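## Task

The left gripper starts out holding the small drink can. Set it down standing upright on the outer shelf that sits just beneath the service window's sill. The window has a transparent sliding pane with a handle, and the pane slides shut and locks on its own once released. Everything on the inner shelf must stay standing, the window must end up shut, and the robot must not topple or finish leaning.

## Robot and tools

ROBOT. An omnidirectional wheeled base carries a column about 1.7 m high. A carriage rides up and down it (lift_m) and holds two identical arms, left and right, each with six joints and a two-finger gripper. Each arm's base sits roughly 0.57 m + lift_m above the floor, and parts of the carriage extend about 0.15 m lower. A hand can reach 0.78 m from its shoulder but only about 0.38 m below its arm base. The hand is about 0.16 m long and 0.1 m wide (0.14 m when open). Parked joints 1 to 6 are 0, 0.05, 0.05, 1.45, 0, 0. Cameras: carriage_camera (fixed, facing forward, tilted about 20 degrees down), plus left_wrist_camera and right_wrist_camera, which look out beyond the fingertips.

FRAMES. All positions are in metres. The base frame has its origin on the floor below the base centre, with x forward, y to the left and z up. The left_hand and right_hand readings give the point between the finger pads in this frame. quat_wxyz gives the hand's orientation: the hand's z axis runs along the fingers and its y axis is the opening direction. base_odometry is measured from where the base began the scene and comes only from wheel rotation, so slipping counts as motion. Its heading is in radians, with left as positive, from -3.142 to 3.142. Hand readings often sit higher than the true hand, especially at long reach.

move. This tool sends one action and returns the robot state plus images. An action contains "base", "joints", or both.
- "base" takes exactly one key, and each is a relative offset from where the base currently is. translate_m is -2 to 2 m, forward positive. strafe_m is -2 to 2 m, left positive. rotate_rad is -6.3 to 6.3 rad, counter-clockwise positive.
- "joints" maps joint names to absolute targets, and each arm has its own set of keys. lift_m: 0 to 1 m. joint1_rad: -2.617 to 3.054; it swings the arm about the vertical, with 0 forward and positive to the left. joint2_rad (shoulder): 0 to 3.141; 0 is the upper arm level and pointing back, 1.57 is upright, 3.14 is level and pointing forward. joint3_rad (elbow): 0 to 3.141; 0 is folded, 3.14 is straight. joint4_rad (wrist pitch): -1.57 to 1.57; positive raises the fingertips. joint5_rad (wrist yaw): -1.57 to 1.57; positive turns the tips to the RIGHT. joint6_rad (roll): -2.094 to 2.094. gripper_m: the pad gap, 0 to 0.093 m. Use the prefixes left_ and right_.
- "speeds" sets top speeds for this action only. translate_m and strafe_m: 0.02 to 0.5 m/s. rotate_rad: 0.05 to 1.57 rad/s. lift_m: 0.08 to 0.27 m/s, default 0.25.
- "min_time_s" (0.1 to 8) sets the shortest duration of each arm and gripper motion. A value of 2 or more gives straighter, gentler paths.
- "cameras" is a list of names or ["all"].
- "blocking": false makes the call return early while the motion continues.
Calling move with no action just reports the state, images and scene number. Any action is stopped after 14 s (time_out).

wait takes seconds (0 to 10) and an optional cameras list. stop brakes every running motion, but the base coasts a little before it halts. zoom_image takes a camera and region [x0, y0, x1, y1] in pixels of that camera's latest 672x504 image, at most 504 on a side. finished_scene takes scene, the current scene number, and ends that scene for good.

RESULTS. "move" reads done, or else the worst status among the motions. base_status and joint_status can read:
- moving.
- done: for the base, this means the wheels turned as far as asked, even if they slipped.
- off_target: the part halted short and may still be pushing.
- contact_stop or time_out: the part holds where it stopped.
- stopped.
- not_followed: a self-collision check withheld the arm's targets.
- limit_stop_at_motor_heat.
on_its_own lists things the robot did that you did not command, and "held at" there is a target. motor_effort gives percent of maximum, with the peak shown in brackets. Joint torques are also reported. MOTOR HOT appears at 75 °C. At 100 °C an OVER-TEMPERATURE FAULT makes that arm go limp for 30 to 60 s; afterwards, resend its targets. If a call is refused, or an unplanned stop shows up, the rest of that reply's move, wait and finished_scene calls are skipped.

GRIPPER. On a firm grip, the gripper reading can be a few mm below the object's width. Shut on nothing, it reads about 0 to 0.003. To release, command a gap well above the current reading.

CAUTIONS.
- Do not tip the robot. Risk is highest with a raised carriage, outstretched or loaded arms, pushing or pulling, or sudden halts. A rising hand z with no command signals a lean.
- Do not drive away while a hand holds something fixed.
- Arms have no contact stop: a blocked arm keeps pressing, heats up, and springs forward once it is freed.
- Never let the arms collide with or squeeze each other; a hard press ends the scene.
- Do not leave an arm stretched out for long; park it to cool.
- Approach objects in small steps.
- A drive that hits something can leave the robot leaning; backing off about 0.2 m usually frees it.
- Do not drop the can, slam the pane, or hit fixed objects.
- Do not knock items over or out of the work area.
- Do not release a part while it is still moving.
- A brief disturbance may nudge loose objects.

PLAN HINT. The pane shuts as soon as it is released. Keep it slid open with the right hand while the left hand reaches through and places the can. Bring the left hand back out, then let the pane close.

Each tool is called after "Request:" by a JSON object that holds its "name" and its "arguments", one argument or row to a line.

## Session

Request:
{"name": "move", "arguments": {
  "cameras": ["all"]
}}

Scene clock: 0.00 s.
Joint torques (N m): no reading
base_odometry: x=+0.000 y=+0.000 heading=+0.000
base_status: not commanded
joint_positions: lift_m=+0.366 left_joint1_rad=-0.019 left_joint2_rad=+0.597 left_joint3_rad=+0.248 left_joint4_rad=-0.393 left_joint5_rad=-0.014 left_joint6_rad=-0.011 left_gripper_m=+0.05136 right_joint1_rad=+0.004 right_joint2_rad=+0.040 right_joint3_rad=+0.061 right_joint4_rad=+1.430 right_joint5_rad=-0.049 right_joint6_rad=+0.050 right_gripper_m=+0.09396
joint_status: not commanded
motor_effort: lift_m=+25 drive_wheels=+0
left_hand: x=+0.4550 y=+0.3099 z=+1.0062 quat_wxyz=(+0.403, +0.001, +0.915, +0.000) (m; base frame)
right_hand: x=+0.2490 y=-0.3032 z=+1.3746 quat_wxyz=(+0.998, -0.023, +0.060, +0.028) (m; base frame)
pictures: carriage_camera, left_wrist_camera, right_wrist_camera

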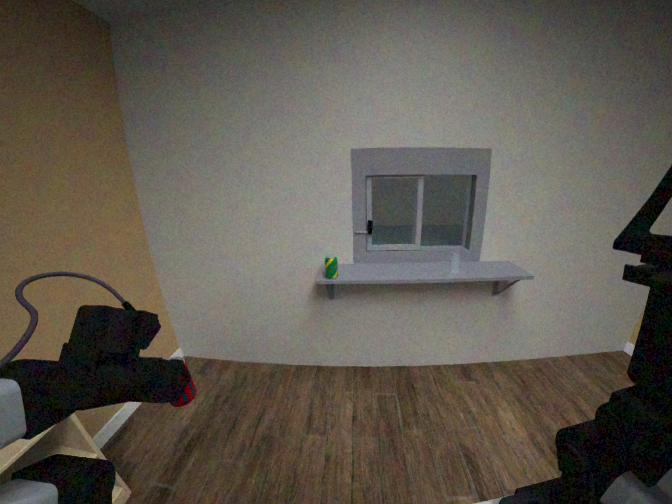

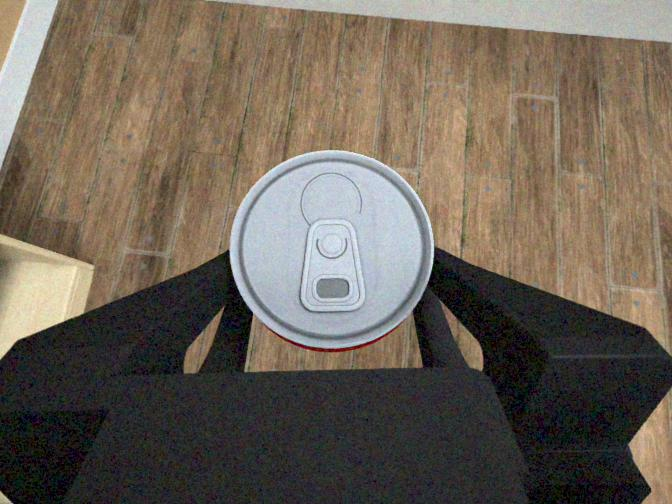

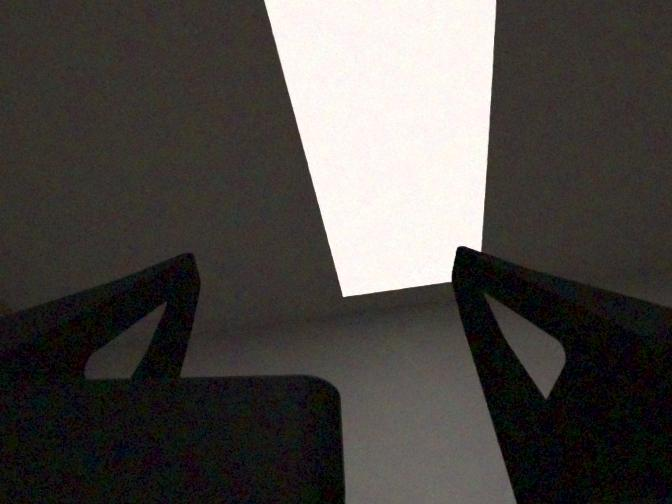

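Request:
{"name": "zoom_image", "arguments": {
  "camera": "carriage_camera",
  "region": [300, 130, 550, 320]
}}

Request:
{"name": "zoom_image", "arguments": {
  "camera": "carriage_camera",
  "region": [0, 250, 250, 504]
}}

Scaled by 2.016 from the camera's 672x504 image, which has a finer 960x720 frame.

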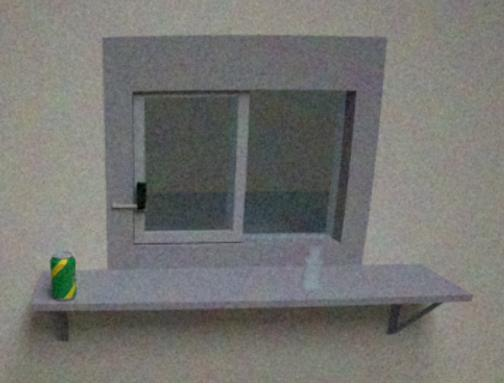

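Scaled by 1.984 from the camera's 672x504 image, which has a finer 960x720 frame.

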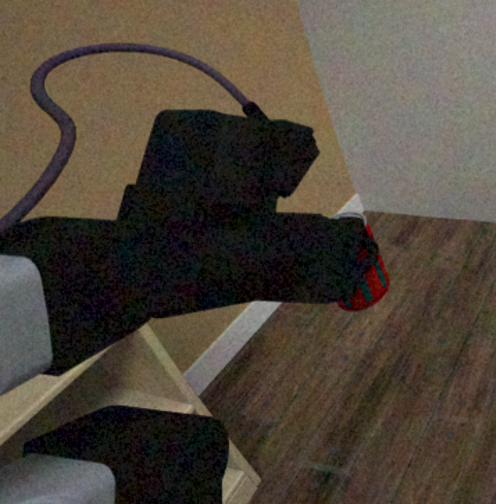

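Request:
{"name": "zoom_image", "arguments": {
  "camera": "carriage_camera",
  "region": [130, 330, 230, 430]
}}

Request:
{"name": "zoom_image", "arguments": {
  "camera": "carriage_camera",
  "region": [340, 200, 440, 280]
}}

Request:
{"name": "zoom_image", "arguments": {
  "camera": "left_wrist_camera",
  "region": [180, 120, 500, 400]
}}

Scaled by 5.040 from the camera's 672x504 image, which has a finer 960x720 frame.

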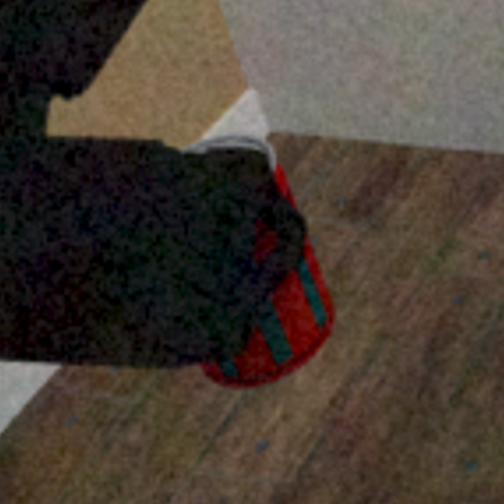

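Scaled by 5.040 from the camera's 672x504 image, which has a finer 960x720 frame.

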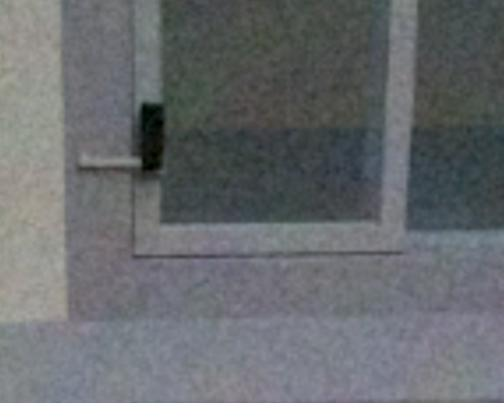

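Scaled by 1.575 from the camera's 672x504 image, which has a finer 960x720 frame.

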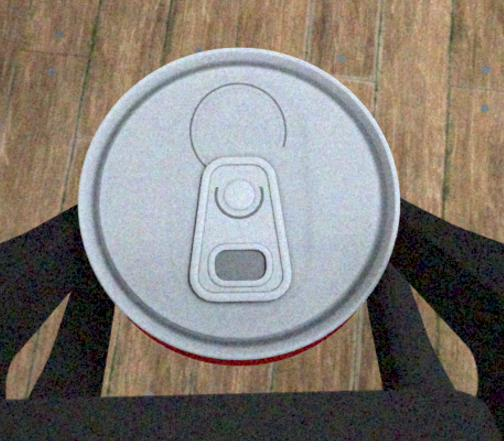

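Request:
{"name": "move", "arguments": {
  "base": {"strafe_m": -0.2},
  "speeds": {"strafe_m": 0.25},
  "cameras": []
}}

Request:
{"name": "move", "arguments": {
  "base": {"translate_m": 0.4},
  "speeds": {"translate_m": 0.25},
  "cameras": ["carriage_camera", "left_wrist_camera"]
}}

Scene clock: 153.80 s.
Joint torques (N m): left_arm=[-0.2 0.08 6.61 2.67 -0.11 0.08] | right_arm=[-0.21 3.49 4.98 -0.35 -0.01 0.01]
move: done
base_odometry: x=+0.000 y=-0.200 heading=+0.001
base_status: done
joint_positions: lift_m=+0.366 left_joint1_rad=-0.019 left_joint2_rad=+0.597 left_joint3_rad=+0.248 left_joint4_rad=-0.397 left_joint5_rad=-0.014 left_joint6_rad=-0.011 left_gripper_m=+0.05136 right_joint1_rad=+0.004 right_joint2_rad=+0.040 right_joint3_rad=+0.061 right_joint4_rad=+1.430 right_joint5_rad=-0.049 right_joint6_rad=+0.050 right_gripper_m=+0.09396
joint_status: not commanded
motor_effort: lift_m=+26(28) drive_wheels=-5(10)
left_hand: x=+0.4543 y=+0.3099 z=+1.0054 quat_wxyz=(+0.401, +0.001, +0.916, +0.000) (m; base frame)
right_hand: x=+0.2490 y=-0.3032 z=+1.3746 quat_wxyz=(+0.998, -0.023, +0.060, +0.028) (m; base frame)
pictures: none
No camera images: "cameras" was empty.

Scene clock: 156.77 s.
Joint torques (N m): left_arm=[-0.17 0.1 6.63 2.67 -0.1 0.06] | right_arm=[-0.17 3.52 5 -0.33 -0.01 0.01]
move: done
base_odometry: x=+0.400 y=-0.200 heading=+0.000
base_status: done
joint_positions: lift_m=+0.366 left_joint1_rad=-0.019 left_joint2_rad=+0.597 left_joint3_rad=+0.248 left_joint4_rad=-0.400 left_joint5_rad=-0.014 left_joint6_rad=-0.011 left_gripper_m=+0.05136 right_joint1_rad=+0.004 right_joint2_rad=+0.040 right_joint3_rad=+0.061 right_joint4_rad=+1.429 right_joint5_rad=-0.049 right_joint6_rad=+0.050 right_gripper_m=+0.09396
joint_status: not commanded
motor_effort: lift_m=+26(28) drive_wheels=-3(9)
left_hand: x=+0.4539 y=+0.3099 z=+1.0050 quat_wxyz=(+0.400, +0.001, +0.917, +0.000) (m; base frame)
right_hand: x=+0.2493 y=-0.3032 z=+1.3745 quat_wxyz=(+0.997, -0.023, +0.061, +0.028) (m; base frame)
pictures: carriage_camera, left_wrist_camera

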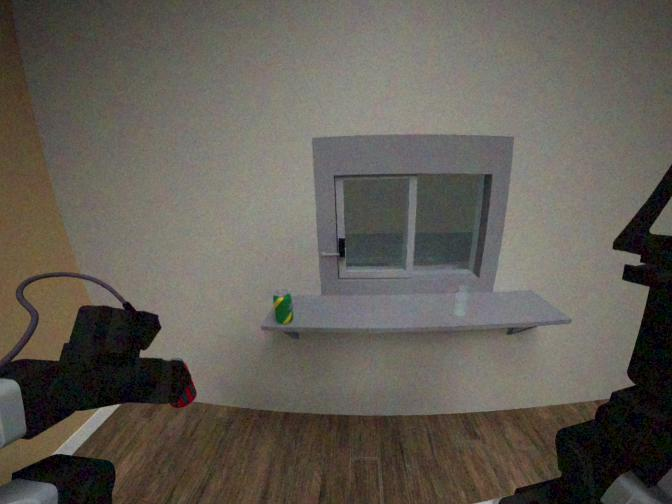

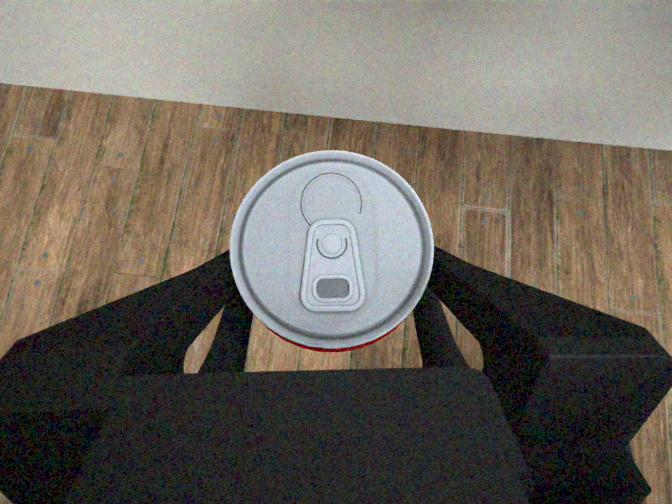

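Request:
{"name": "zoom_image", "arguments": {
  "camera": "carriage_camera",
  "region": [300, 120, 530, 340]
}}

Request:
{"name": "zoom_image", "arguments": {
  "camera": "carriage_camera",
  "region": [310, 220, 370, 290]
}}

Request:
{"name": "zoom_image", "arguments": {
  "camera": "carriage_camera",
  "region": [430, 160, 530, 340]
}}

Scaled by 2.191 from the camera's 672x504 image, which has a finer 960x720 frame.

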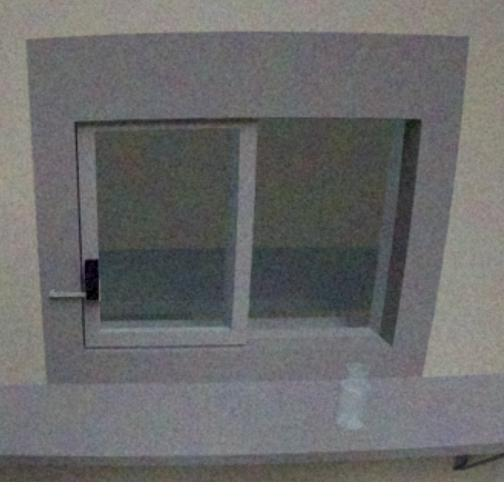

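Scaled by 7.200 from the camera's 672x504 image, which has a finer 960x720 frame.

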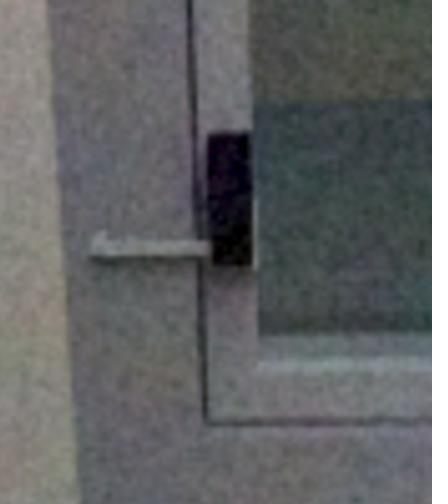

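Scaled by 2.800 from the camera's 672x504 image, which has a finer 960x720 frame.

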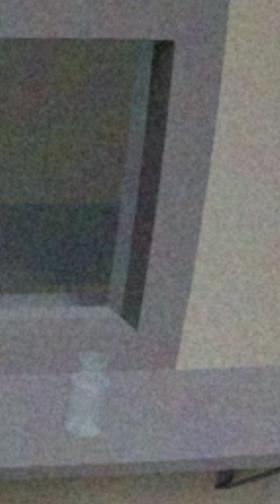

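Request:
{"name": "move", "arguments": {
  "joints": {"right_joint1_rad": 0.52, "right_joint2_rad": 2.249, "right_joint3_rad": 1.427, "right_joint4_rad": 0.82, "right_joint5_rad": 0.33, "right_joint6_rad": 0.0},
  "min_time_s": 3,
  "cameras": ["carriage_camera", "right_wrist_camera"]
}}

Scene clock: 241.67 s.
Joint torques (N m): left_arm=[-0.08 0.06 6.71 2.69 -0.08 0.06] | right_arm=[0.49 -8.7 8.62 2.15 0.11 -0.09]
move: done
base_odometry: x=+0.400 y=-0.200 heading=+0.000
base_status: not commanded
joint_positions: lift_m=+0.366 left_joint1_rad=-0.019 left_joint2_rad=+0.597 left_joint3_rad=+0.248 left_joint4_rad=-0.401 left_joint5_rad=-0.014 left_joint6_rad=-0.011 left_gripper_m=+0.05136 right_joint1_rad=+0.512 right_joint2_rad=+2.233 right_joint3_rad=+1.395 right_joint4_rad=+0.823 right_joint5_rad=+0.321 right_joint6_rad=+0.010 right_gripper_m=+0.09396
joint_status: all done
motor_effort: lift_m=+25(28) drive_wheels=-3(3)
left_hand: x=+0.4537 y=+0.3099 z=+1.0048 quat_wxyz=(+0.399, +0.001, +0.917, +0.000) (m; base frame)
right_hand: x=+0.7958 y=-0.0511 z=+1.1151 quat_wxyz=(+0.698, -0.066, +0.709, +0.068) (m; base frame)
pictures: carriage_camera, right_wrist_camera

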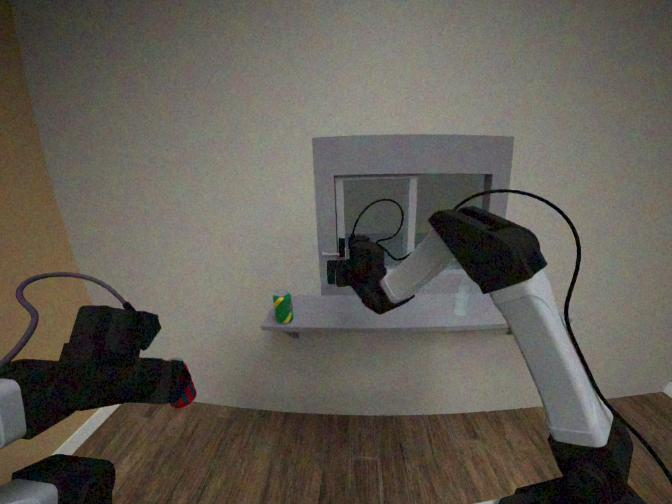

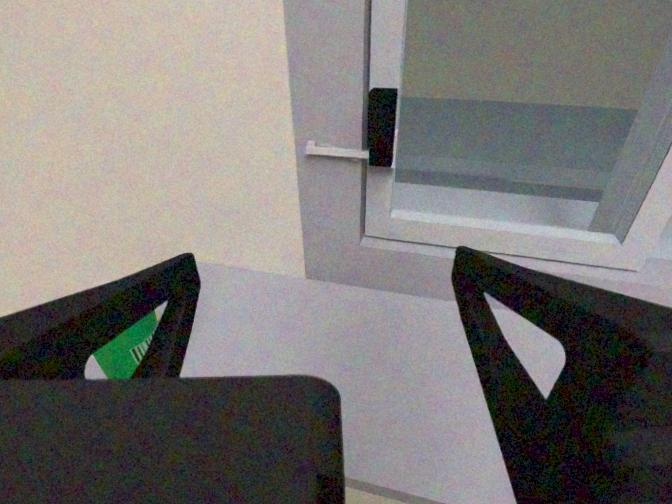

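Request:
{"name": "zoom_image", "arguments": {
  "camera": "right_wrist_camera",
  "region": [280, 60, 440, 260]
}}

Request:
{"name": "zoom_image", "arguments": {
  "camera": "right_wrist_camera",
  "region": [380, 60, 672, 300]
}}

Request:
{"name": "zoom_image", "arguments": {
  "camera": "carriage_camera",
  "region": [310, 220, 430, 330]
}}

Scaled by 2.520 from the camera's 672x504 image, which has a finer 960x720 frame.

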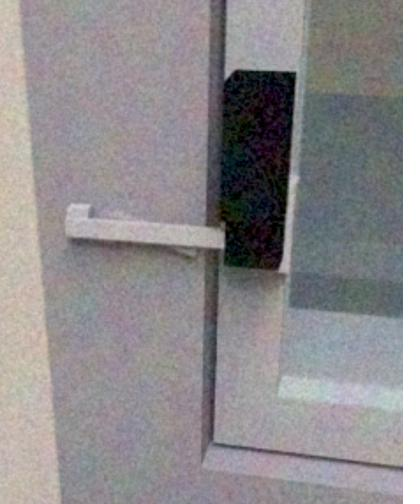

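Scaled by 1.726 from the camera's 672x504 image, which has a finer 960x720 frame.

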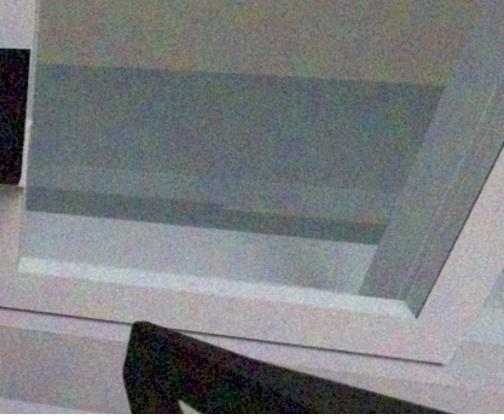

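Scaled by 4.200 from the camera's 672x504 image, which has a finer 960x720 frame.

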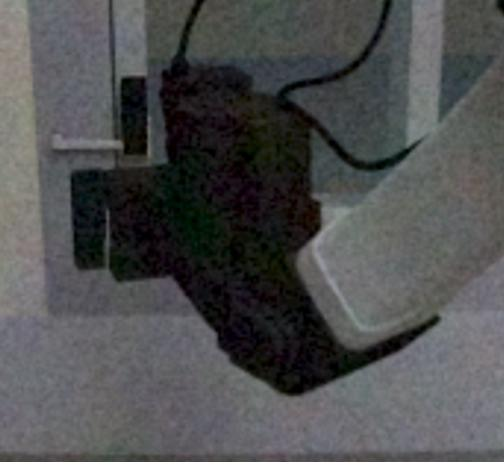

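Request:
{"name": "move", "arguments": {
  "base": {"translate_m": 0.1},
  "speeds": {"translate_m": 0.2},
  "cameras": ["carriage_camera", "right_wrist_camera"]
}}

Request:
{"name": "zoom_image", "arguments": {
  "camera": "right_wrist_camera",
  "region": [280, 20, 440, 260]
}}

Scene clock: 285.07 s.
Joint torques (N m): left_arm=[-0.17 0.1 6.76 2.72 -0.08 0.04] | right_arm=[0.38 -8.81 8.64 2.19 0.05 -0.09]
move: done
base_odometry: x=+0.500 y=-0.200 heading=+0.000
base_status: done
joint_positions: lift_m=+0.366 left_joint1_rad=-0.019 left_joint2_rad=+0.597 left_joint3_rad=+0.248 left_joint4_rad=-0.402 left_joint5_rad=-0.014 left_joint6_rad=-0.011 left_gripper_m=+0.05136 right_joint1_rad=+0.514 right_joint2_rad=+2.234 right_joint3_rad=+1.395 right_joint4_rad=+0.819 right_joint5_rad=+0.324 right_joint6_rad=+0.009 right_gripper_m=+0.09396
joint_status: not commanded
motor_effort: lift_m=+24(29) drive_wheels=-3(8)
left_hand: x=+0.4536 y=+0.3099 z=+1.0047 quat_wxyz=(+0.399, +0.001, +0.917, +0.000) (m; base frame)
right_hand: x=+0.7955 y=-0.0506 z=+1.1135 quat_wxyz=(+0.697, -0.067, +0.711, +0.067) (m; base frame)
pictures: carriage_camera, right_wrist_camera

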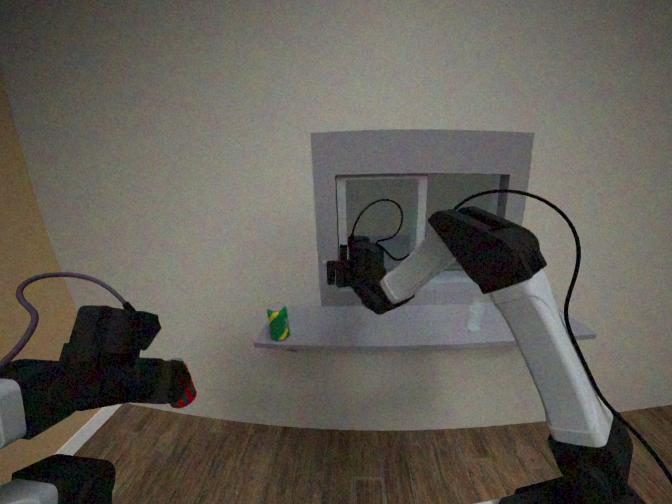

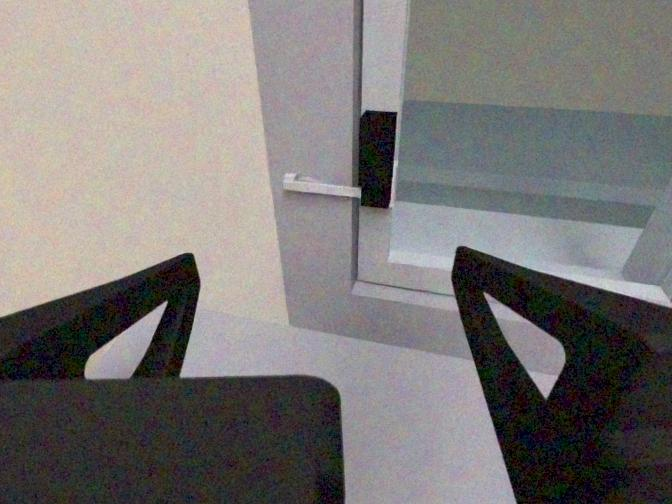

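Scaled by 2.100 from the camera's 672x504 image, which has a finer 960x720 frame.

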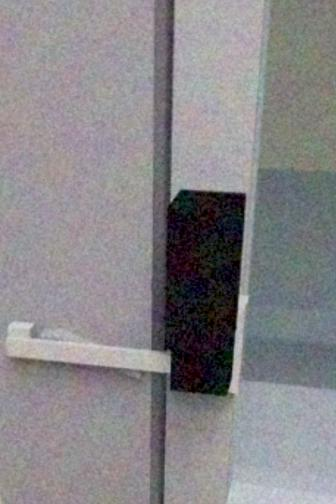

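Request:
{"name": "zoom_image", "arguments": {
  "camera": "right_wrist_camera",
  "region": [270, 150, 410, 230]
}}

Request:
{"name": "zoom_image", "arguments": {
  "camera": "right_wrist_camera",
  "region": [380, 90, 672, 310]
}}

Scaled by 3.600 from the camera's 672x504 image, which has a finer 960x720 frame.

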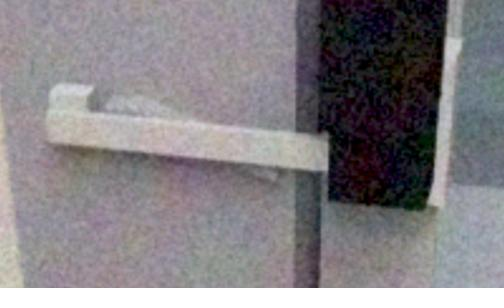

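Scaled by 1.726 from the camera's 672x504 image, which has a finer 960x720 frame.

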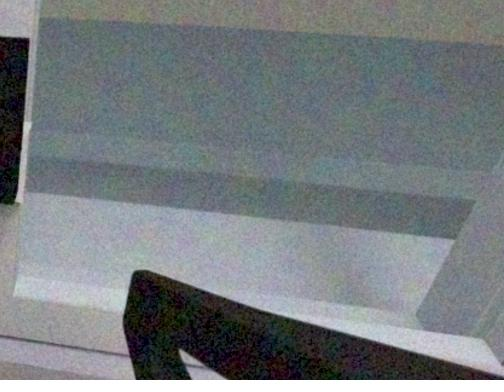

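Request:
{"name": "move", "arguments": {
  "joints": {"right_joint1_rad": 0.50, "right_joint2_rad": 2.76, "right_joint3_rad": 2.045, "right_joint4_rad": 0.83, "right_joint5_rad": 0.36, "right_joint6_rad": 0.0},
  "min_time_s": 2,
  "cameras": ["right_wrist_camera", "carriage_camera"]
}}

Request:
{"name": "zoom_image", "arguments": {
  "camera": "right_wrist_camera",
  "region": [180, 0, 440, 200]
}}

Scene clock: 381.27 s.
Joint torques (N m): left_arm=[-0.2 0.24 6.58 2.71 -0.09 0.07] | right_arm=[-0.8 -11.04 8.96 2.22 0.05 -0.09]
move: done
base_odometry: x=+0.500 y=-0.200 heading=+0.000
base_status: not commanded
joint_positions: lift_m=+0.366 left_joint1_rad=-0.019 left_joint2_rad=+0.597 left_joint3_rad=+0.248 left_joint4_rad=-0.402 left_joint5_rad=-0.014 left_joint6_rad=-0.011 left_gripper_m=+0.05136 right_joint1_rad=+0.507 right_joint2_rad=+2.739 right_joint3_rad=+2.012 right_joint4_rad=+0.819 right_joint5_rad=+0.352 right_joint6_rad=+0.009 right_gripper_m=+0.09396
joint_status: all done
motor_effort: lift_m=+23(28) drive_wheels=-3(3)
left_hand: x=+0.4536 y=+0.3099 z=+1.0047 quat_wxyz=(+0.399, +0.001, +0.917, +0.000) (m; base frame)
right_hand: x=+0.8802 y=-0.0136 z=+1.0595 quat_wxyz=(+0.733, -0.038, +0.675, +0.072) (m; base frame)
pictures: carriage_camera, right_wrist_camera

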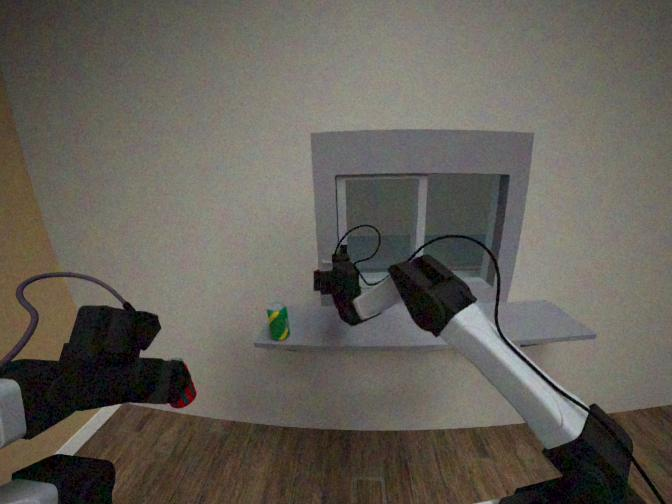

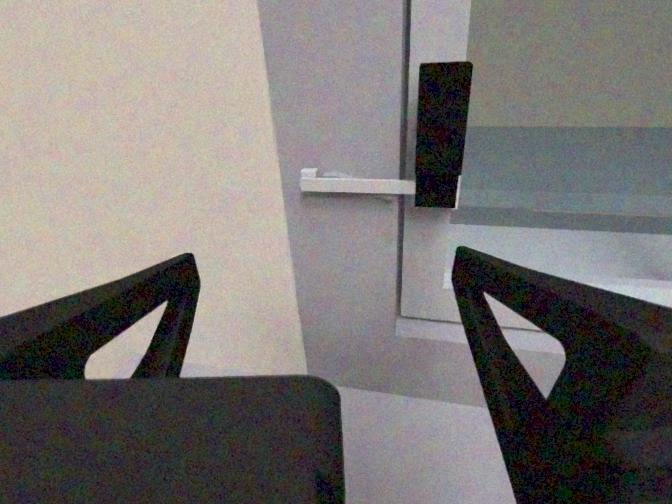

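Scaled by 1.938 from the camera's 672x504 image, which has a finer 960x720 frame.

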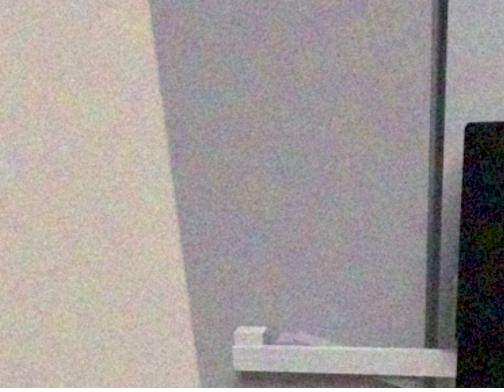

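Request:
{"name": "zoom_image", "arguments": {
  "camera": "right_wrist_camera",
  "region": [380, 40, 500, 240]
}}

Request:
{"name": "zoom_image", "arguments": {
  "camera": "right_wrist_camera",
  "region": [285, 150, 425, 220]
}}

Request:
{"name": "zoom_image", "arguments": {
  "camera": "right_wrist_camera",
  "region": [380, 120, 672, 380]
}}

Scaled by 2.520 from the camera's 672x504 image, which has a finer 960x720 frame.

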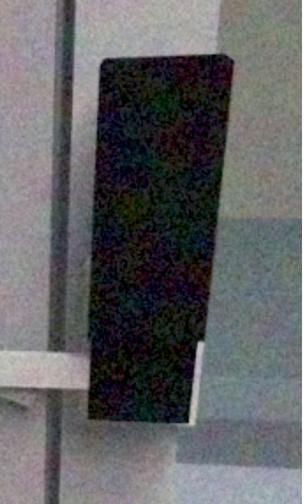

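Scaled by 3.600 from the camera's 672x504 image, which has a finer 960x720 frame.

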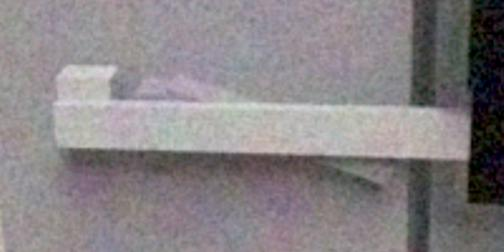

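Scaled by 1.726 from the camera's 672x504 image, which has a finer 960x720 frame.

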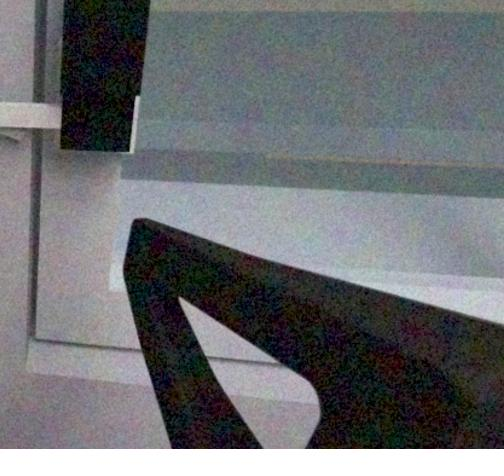

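Request:
{"name": "move", "arguments": {
  "joints": {"lift_m": 0.46, "right_joint1_rad": 0.772, "right_joint2_rad": 2.11, "right_joint3_rad": 1.345, "right_joint4_rad": 0.171, "right_joint5_rad": 0.577, "right_joint6_rad": 0.0},
  "min_time_s": 2,
  "cameras": []
}}

Request:
{"name": "move", "arguments": {
  "base": {"translate_m": 0.25},
  "speeds": {"translate_m": 0.2},
  "cameras": ["carriage_camera", "right_wrist_camera"]
}}

Request:
{"name": "zoom_image", "arguments": {
  "camera": "right_wrist_camera",
  "region": [180, 0, 600, 300]
}}

Scene clock: 449.80 s.
Joint torques (N m): left_arm=[-0.14 0.08 7.35 2.65 -0.1 0.08] | right_arm=[0.64 -12.77 4.72 1.83 0.29 -0.05]
move: done
base_odometry: x=+0.500 y=-0.200 heading=+0.000
base_status: not commanded
joint_positions: lift_m=+0.460 left_joint1_rad=-0.019 left_joint2_rad=+0.597 left_joint3_rad=+0.239 left_joint4_rad=-0.397 left_joint5_rad=-0.014 left_joint6_rad=-0.011 left_gripper_m=+0.05136 right_joint1_rad=+0.763 right_joint2_rad=+2.154 right_joint3_rad=+1.360 right_joint4_rad=+0.178 right_joint5_rad=+0.569 right_joint6_rad=+0.008 right_gripper_m=+0.09396
joint_status: all done
motor_effort: lift_m=+26(32) drive_wheels=-3(3)
left_hand: x=+0.4526 y=+0.3099 z=+1.0952 quat_wxyz=(+0.397, +0.001, +0.918, +0.000) (m; base frame)
right_hand: x=+0.6894 y=+0.0073 z=+1.1067 quat_wxyz=(+0.502, -0.194, +0.840, -0.065) (m; base frame)
pictures: none
No camera images: "cameras" was empty.

Scene clock: 452.13 s.
Joint torques (N m): left_arm=[-0.18 0.18 7.36 2.66 -0.12 0.1] | right_arm=[0.1 -12.9 4.64 1.88 0.25 -0.05]
move: done
base_odometry: x=+0.750 y=-0.200 heading=+0.000
base_status: done
joint_positions: lift_m=+0.460 left_joint1_rad=-0.019 left_joint2_rad=+0.597 left_joint3_rad=+0.239 left_joint4_rad=-0.400 left_joint5_rad=-0.014 left_joint6_rad=-0.011 left_gripper_m=+0.05136 right_joint1_rad=+0.767 right_joint2_rad=+2.153 right_joint3_rad=+1.360 right_joint4_rad=+0.173 right_joint5_rad=+0.571 right_joint6_rad=+0.008 right_gripper_m=+0.09396
joint_status: not commanded
motor_effort: lift_m=+23(27) drive_wheels=-3(10)
left_hand: x=+0.4522 y=+0.3099 z=+1.0947 quat_wxyz=(+0.396, +0.001, +0.918, +0.000) (m; base frame)
right_hand: x=+0.6877 y=+0.0088 z=+1.1065 quat_wxyz=(+0.502, -0.196, +0.840, -0.066) (m; base frame)
pictures: carriage_camera, right_wrist_camera

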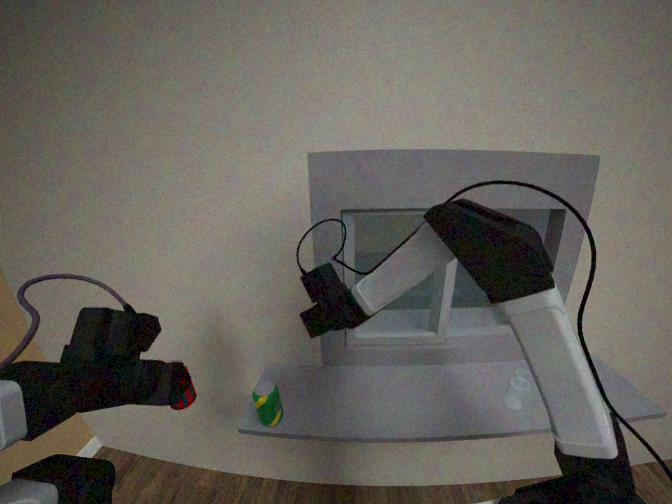

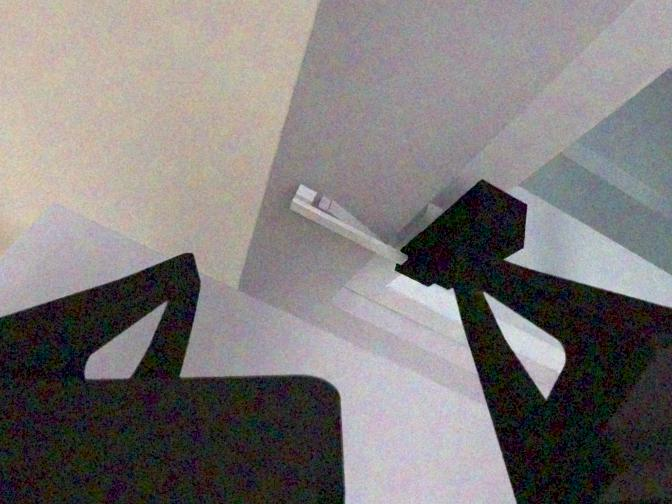

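Scaled by 1.200 from the camera's 672x504 image, which has a finer 960x720 frame.

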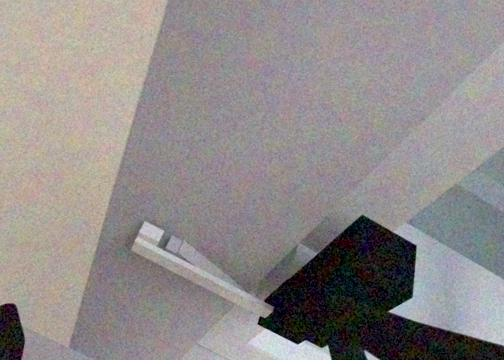

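Request:
{"name": "zoom_image", "arguments": {
  "camera": "right_wrist_camera",
  "region": [270, 160, 420, 290]
}}

Request:
{"name": "zoom_image", "arguments": {
  "camera": "right_wrist_camera",
  "region": [380, 160, 560, 300]
}}

Scaled by 3.360 from the camera's 672x504 image, which has a finer 960x720 frame.

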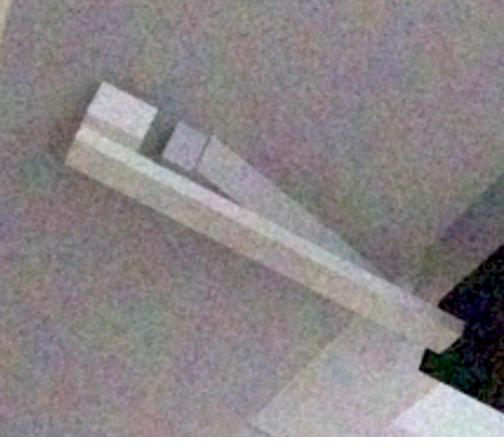

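Scaled by 2.800 from the camera's 672x504 image, which has a finer 960x720 frame.

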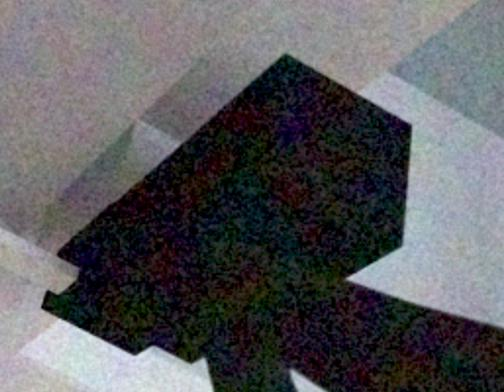

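Request:
{"name": "move", "arguments": {
  "joints": {"lift_m": 0.43, "right_joint1_rad": 0.935, "right_joint2_rad": 2.56, "right_joint3_rad": 1.18, "right_joint4_rad": 1.381, "right_joint5_rad": 0.935, "right_joint6_rad": 0.0, "left_joint2_rad": 0.64, "left_joint3_rad": 0.66, "left_joint4_rad": -0.762},
  "min_time_s": 2.5,
  "cameras": []
}}

Request:
{"name": "move", "arguments": {
  "base": {"rotate_rad": -0.095},
  "speeds": {"rotate_rad": 0.3},
  "cameras": ["all"]
}}

Scene clock: 664.77 s.
Joint torques (N m): left_arm=[-0.12 0.38 9.1 2.52 -0.07 0.1] | right_arm=[-0.17 -4.94 2.18 1.03 -0.78 0.89]
move: limit_stop_at_motor_heat
OVER-TEMPERATURE FAULT: MOTORS OFF OR BRAKING. Before this call, joint 2 (shoulder) of the right arm reached 100 °C; the stop lasted 47 seconds. The right arm may have fallen or been pushed, and its gripper may have let go. The right arm ran none of this call's commands: an arm, its gripper or tool too, takes no command until a result says that it accepts commands again. The right arm's motors are on again: the right arm and its gripper hold where the fault left them. Its gripper does not squeeze until you command it. The right arm accepts commands again.
base_odometry: x=+0.750 y=-0.200 heading=+0.000
base_status: not commanded
joint_positions: lift_m=+0.430 left_joint1_rad=-0.019 left_joint2_rad=+0.638 left_joint3_rad=+0.624 left_joint4_rad=-0.794 left_joint5_rad=-0.014 left_joint6_rad=-0.011 left_gripper_m=+0.05136 right_joint1_rad=+0.898 right_joint2_rad=+3.097 right_joint3_rad=+1.448 right_joint4_rad=+1.572 right_joint5_rad=+1.211 right_joint6_rad=+0.069 right_gripper_m=+0.09270
joint_status: right_joint1_rad limit_stop_at_motor_heat; right_joint2_rad limit_stop_at_motor_heat; right_joint3_rad limit_stop_at_motor_heat; right_joint4_rad limit_stop_at_motor_heat; right_joint5_rad limit_stop_at_motor_heat; right_joint6_rad limit_stop_at_motor_heat; the others done
on_its_own: right_joint1_rad is held at +0.898, not at your +0.935, since a limit_stop_at_motor_heat; right_joint2_rad is held at +3.157, not at your +2.560, since a limit_stop_at_motor_heat; right_joint3_rad is held at +1.444, not at your +1.180, since a limit_stop_at_motor_heat; right_joint4_rad is held at +1.511, not at your +1.381, since a limit_stop_at_motor_heat; right_joint5_rad is held at +1.132, not at your +0.935, since a limit_stop_at_motor_heat; right_joint6_rad is held at +0.158, not at your +0.000, since a limit_stop_at_motor_heat
motor_effort: lift_m=+26(27) drive_wheels=+1(4)
left_hand: x=+0.4449 y=+0.3101 z=+1.1512 quat_wxyz=(+0.372, +0.001, +0.928, +0.001) (m; base frame)
right_hand: x=+0.6334 y=-0.0543 z=+0.8688 quat_wxyz=(+0.689, +0.111, +0.708, -0.110) (m; base frame)
pictures: none
No camera images: "cameras" was empty.

not run: a stop that you did not command came earlier in this reply.

Request:
{"name": "move", "arguments": {
  "cameras": ["all"]
}}

Scene clock: 666.83 s.
Joint torques (N m): left_arm=[-0.17 0.35 9.09 2.54 -0.1 0.07] | right_arm=[-0.18 -4.94 2.19 1.03 -0.78 0.88]
base_odometry: x=+0.750 y=-0.200 heading=+0.000
base_status: not commanded
joint_positions: lift_m=+0.430 left_joint1_rad=-0.019 left_joint2_rad=+0.638 left_joint3_rad=+0.624 left_joint4_rad=-0.794 left_joint5_rad=-0.014 left_joint6_rad=-0.011 left_gripper_m=+0.05136 right_joint1_rad=+0.898 right_joint2_rad=+3.097 right_joint3_rad=+1.448 right_joint4_rad=+1.572 right_joint5_rad=+1.211 right_joint6_rad=+0.069 right_gripper_m=+0.09270
joint_status: right_joint1_rad limit_stop_at_motor_heat; right_joint2_rad limit_stop_at_motor_heat; right_joint3_rad limit_stop_at_motor_heat; right_joint4_rad limit_stop_at_motor_heat; right_joint5_rad limit_stop_at_motor_heat; right_joint6_rad limit_stop_at_motor_heat; the others done
on_its_own: right_joint1_rad is held at +0.898, not at your +0.935, since a limit_stop_at_motor_heat; right_joint2_rad is held at +3.157, not at your +2.560, since a limit_stop_at_motor_heat; right_joint3_rad is held at +1.444, not at your +1.180, since a limit_stop_at_motor_heat; right_joint4_rad is held at +1.511, not at your +1.381, since a limit_stop_at_motor_heat; right_joint5_rad is held at +1.132, not at your +0.935, since a limit_stop_at_motor_heat; right_joint6_rad is held at +0.158, not at your +0.000, since a limit_stop_at_motor_heat
motor_effort: lift_m=+20(27) drive_wheels=+1(4)
left_hand: x=+0.4448 y=+0.3101 z=+1.1511 quat_wxyz=(+0.372, +0.001, +0.928, +0.001) (m; base frame)
right_hand: x=+0.6334 y=-0.0543 z=+0.8688 quat_wxyz=(+0.689, +0.111, +0.708, -0.110) (m; base frame)
pictures: carriage_camera, left_wrist_camera, right_wrist_camera

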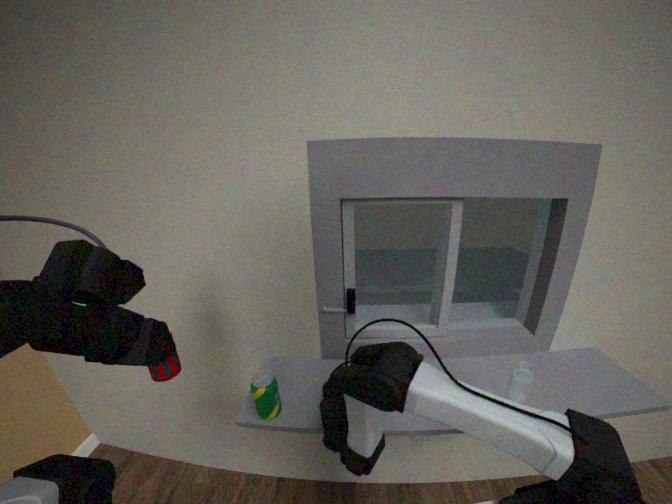

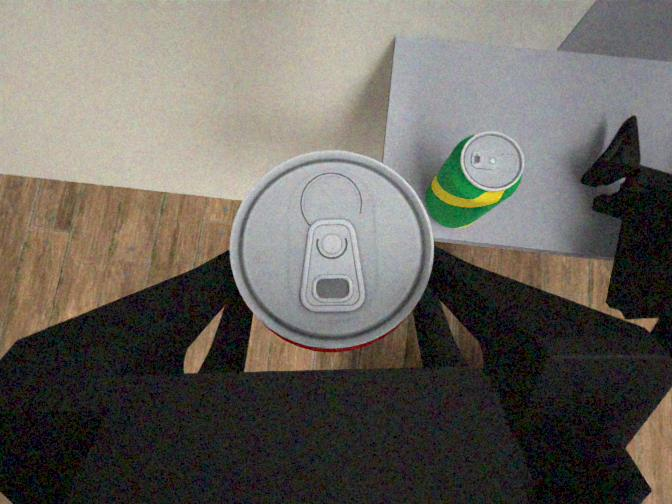

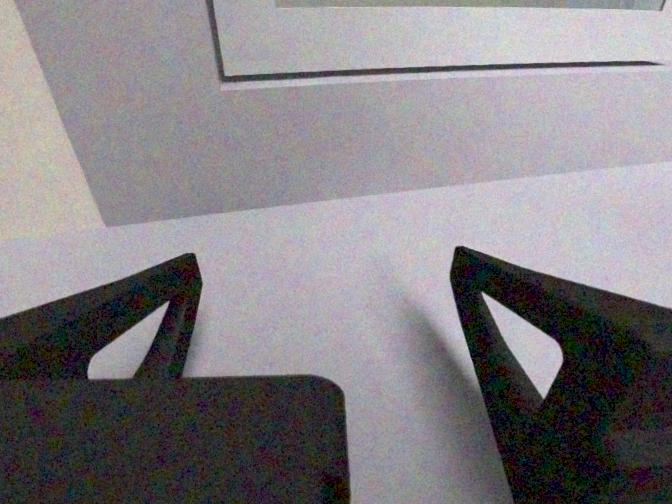

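Request:
{"name": "move", "arguments": {
  "joints": {"lift_m": 0.46, "right_joint1_rad": 0.0, "right_joint2_rad": 0.05, "right_joint3_rad": 0.05, "right_joint4_rad": 1.45, "right_joint5_rad": 0.0, "right_joint6_rad": 0.0},
  "min_time_s": 2.5,
  "cameras": ["carriage_camera", "left_wrist_camera"]
}}

Request:
{"name": "move", "arguments": {
  "base": {"rotate_rad": -0.095},
  "speeds": {"rotate_rad": 0.3},
  "cameras": ["carriage_camera", "left_wrist_camera"]
}}

Scene clock: 681.50 s.
Joint torques (N m): left_arm=[-0.16 0.25 8.2 2.6 -0.1 0.09] | right_arm=[-0.96 2.73 3.79 -0.41 -0.13 -0.1]
move: done
base_odometry: x=+0.750 y=-0.200 heading=+0.000
base_status: not commanded
joint_positions: lift_m=+0.460 left_joint1_rad=-0.019 left_joint2_rad=+0.640 left_joint3_rad=+0.636 left_joint4_rad=-0.799 left_joint5_rad=-0.014 left_joint6_rad=-0.011 left_gripper_m=+0.05136 right_joint1_rad=+0.009 right_joint2_rad=+0.059 right_joint3_rad=+0.064 right_joint4_rad=+1.460 right_joint5_rad=+0.009 right_joint6_rad=+0.010 right_gripper_m=+0.09271
joint_status: all done
motor_effort: lift_m=+24(31) drive_wheels=-4(4)
left_hand: x=+0.4454 y=+0.3101 z=+1.1844 quat_wxyz=(+0.374, +0.001, +0.927, +0.001) (m; base frame)
right_hand: x=+0.2471 y=-0.3132 z=+1.4696 quat_wxyz=(+0.999, +0.005, +0.053, +0.009) (m; base frame)
pictures: carriage_camera, left_wrist_camera

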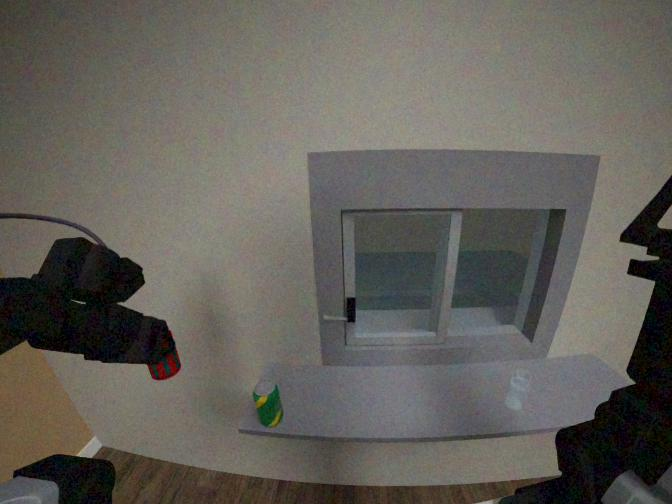

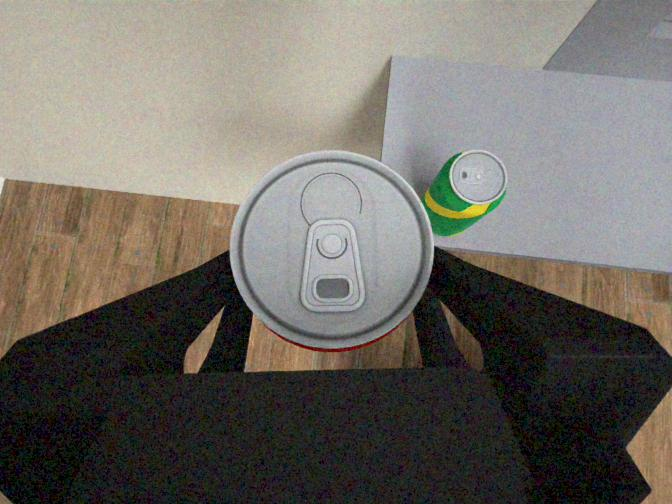

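Scene clock: 682.50 s.
Joint torques (N m): left_arm=[-0.1 -0.01 8.16 2.62 -0.11 0.06] | right_arm=[-0.99 2.67 3.81 -0.41 -0.11 -0.09]
move: done
base_odometry: x=+0.750 y=-0.200 heading=-0.095
base_status: done
joint_positions: lift_m=+0.460 left_joint1_rad=-0.019 left_joint2_rad=+0.641 left_joint3_rad=+0.636 left_joint4_rad=-0.801 left_joint5_rad=-0.013 left_joint6_rad=-0.011 left_gripper_m=+0.05136 right_joint1_rad=+0.009 right_joint2_rad=+0.059 right_joint3_rad=+0.064 right_joint4_rad=+1.455 right_joint5_rad=+0.006 right_joint6_rad=+0.009 right_gripper_m=+0.09271
joint_status: not commanded
motor_effort: lift_m=+24(26) drive_wheels=-2(5)
left_hand: x=+0.4452 y=+0.3100 z=+1.1839 quat_wxyz=(+0.373, +0.001, +0.928, +0.001) (m; base frame)
right_hand: x=+0.2484 y=-0.3127 z=+1.4695 quat_wxyz=(+0.998, +0.003, +0.055, +0.009) (m; base frame)
pictures: carriage_camera, left_wrist_camera

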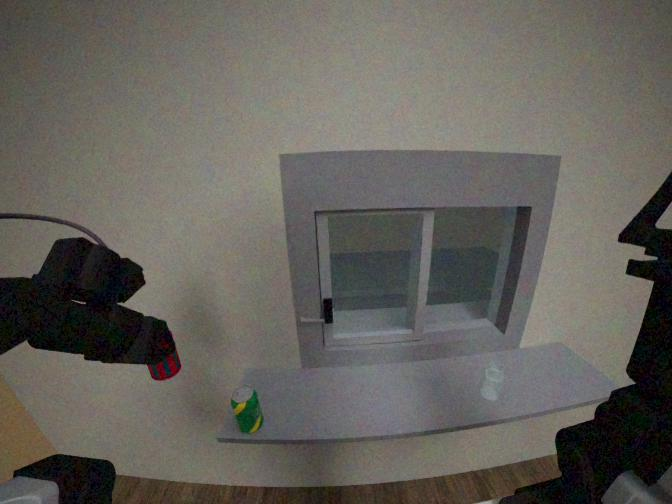

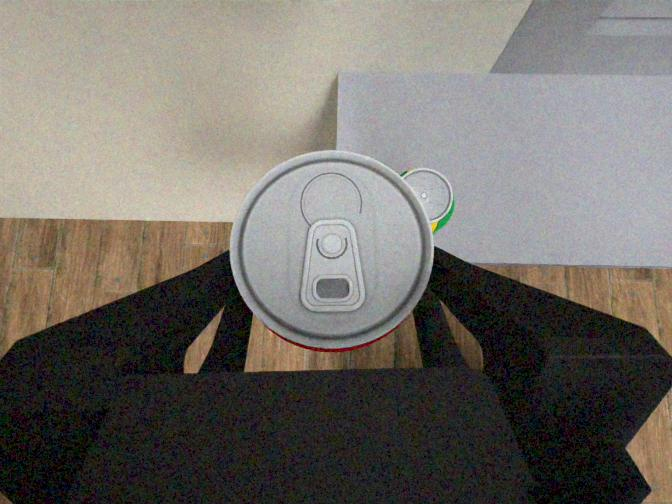

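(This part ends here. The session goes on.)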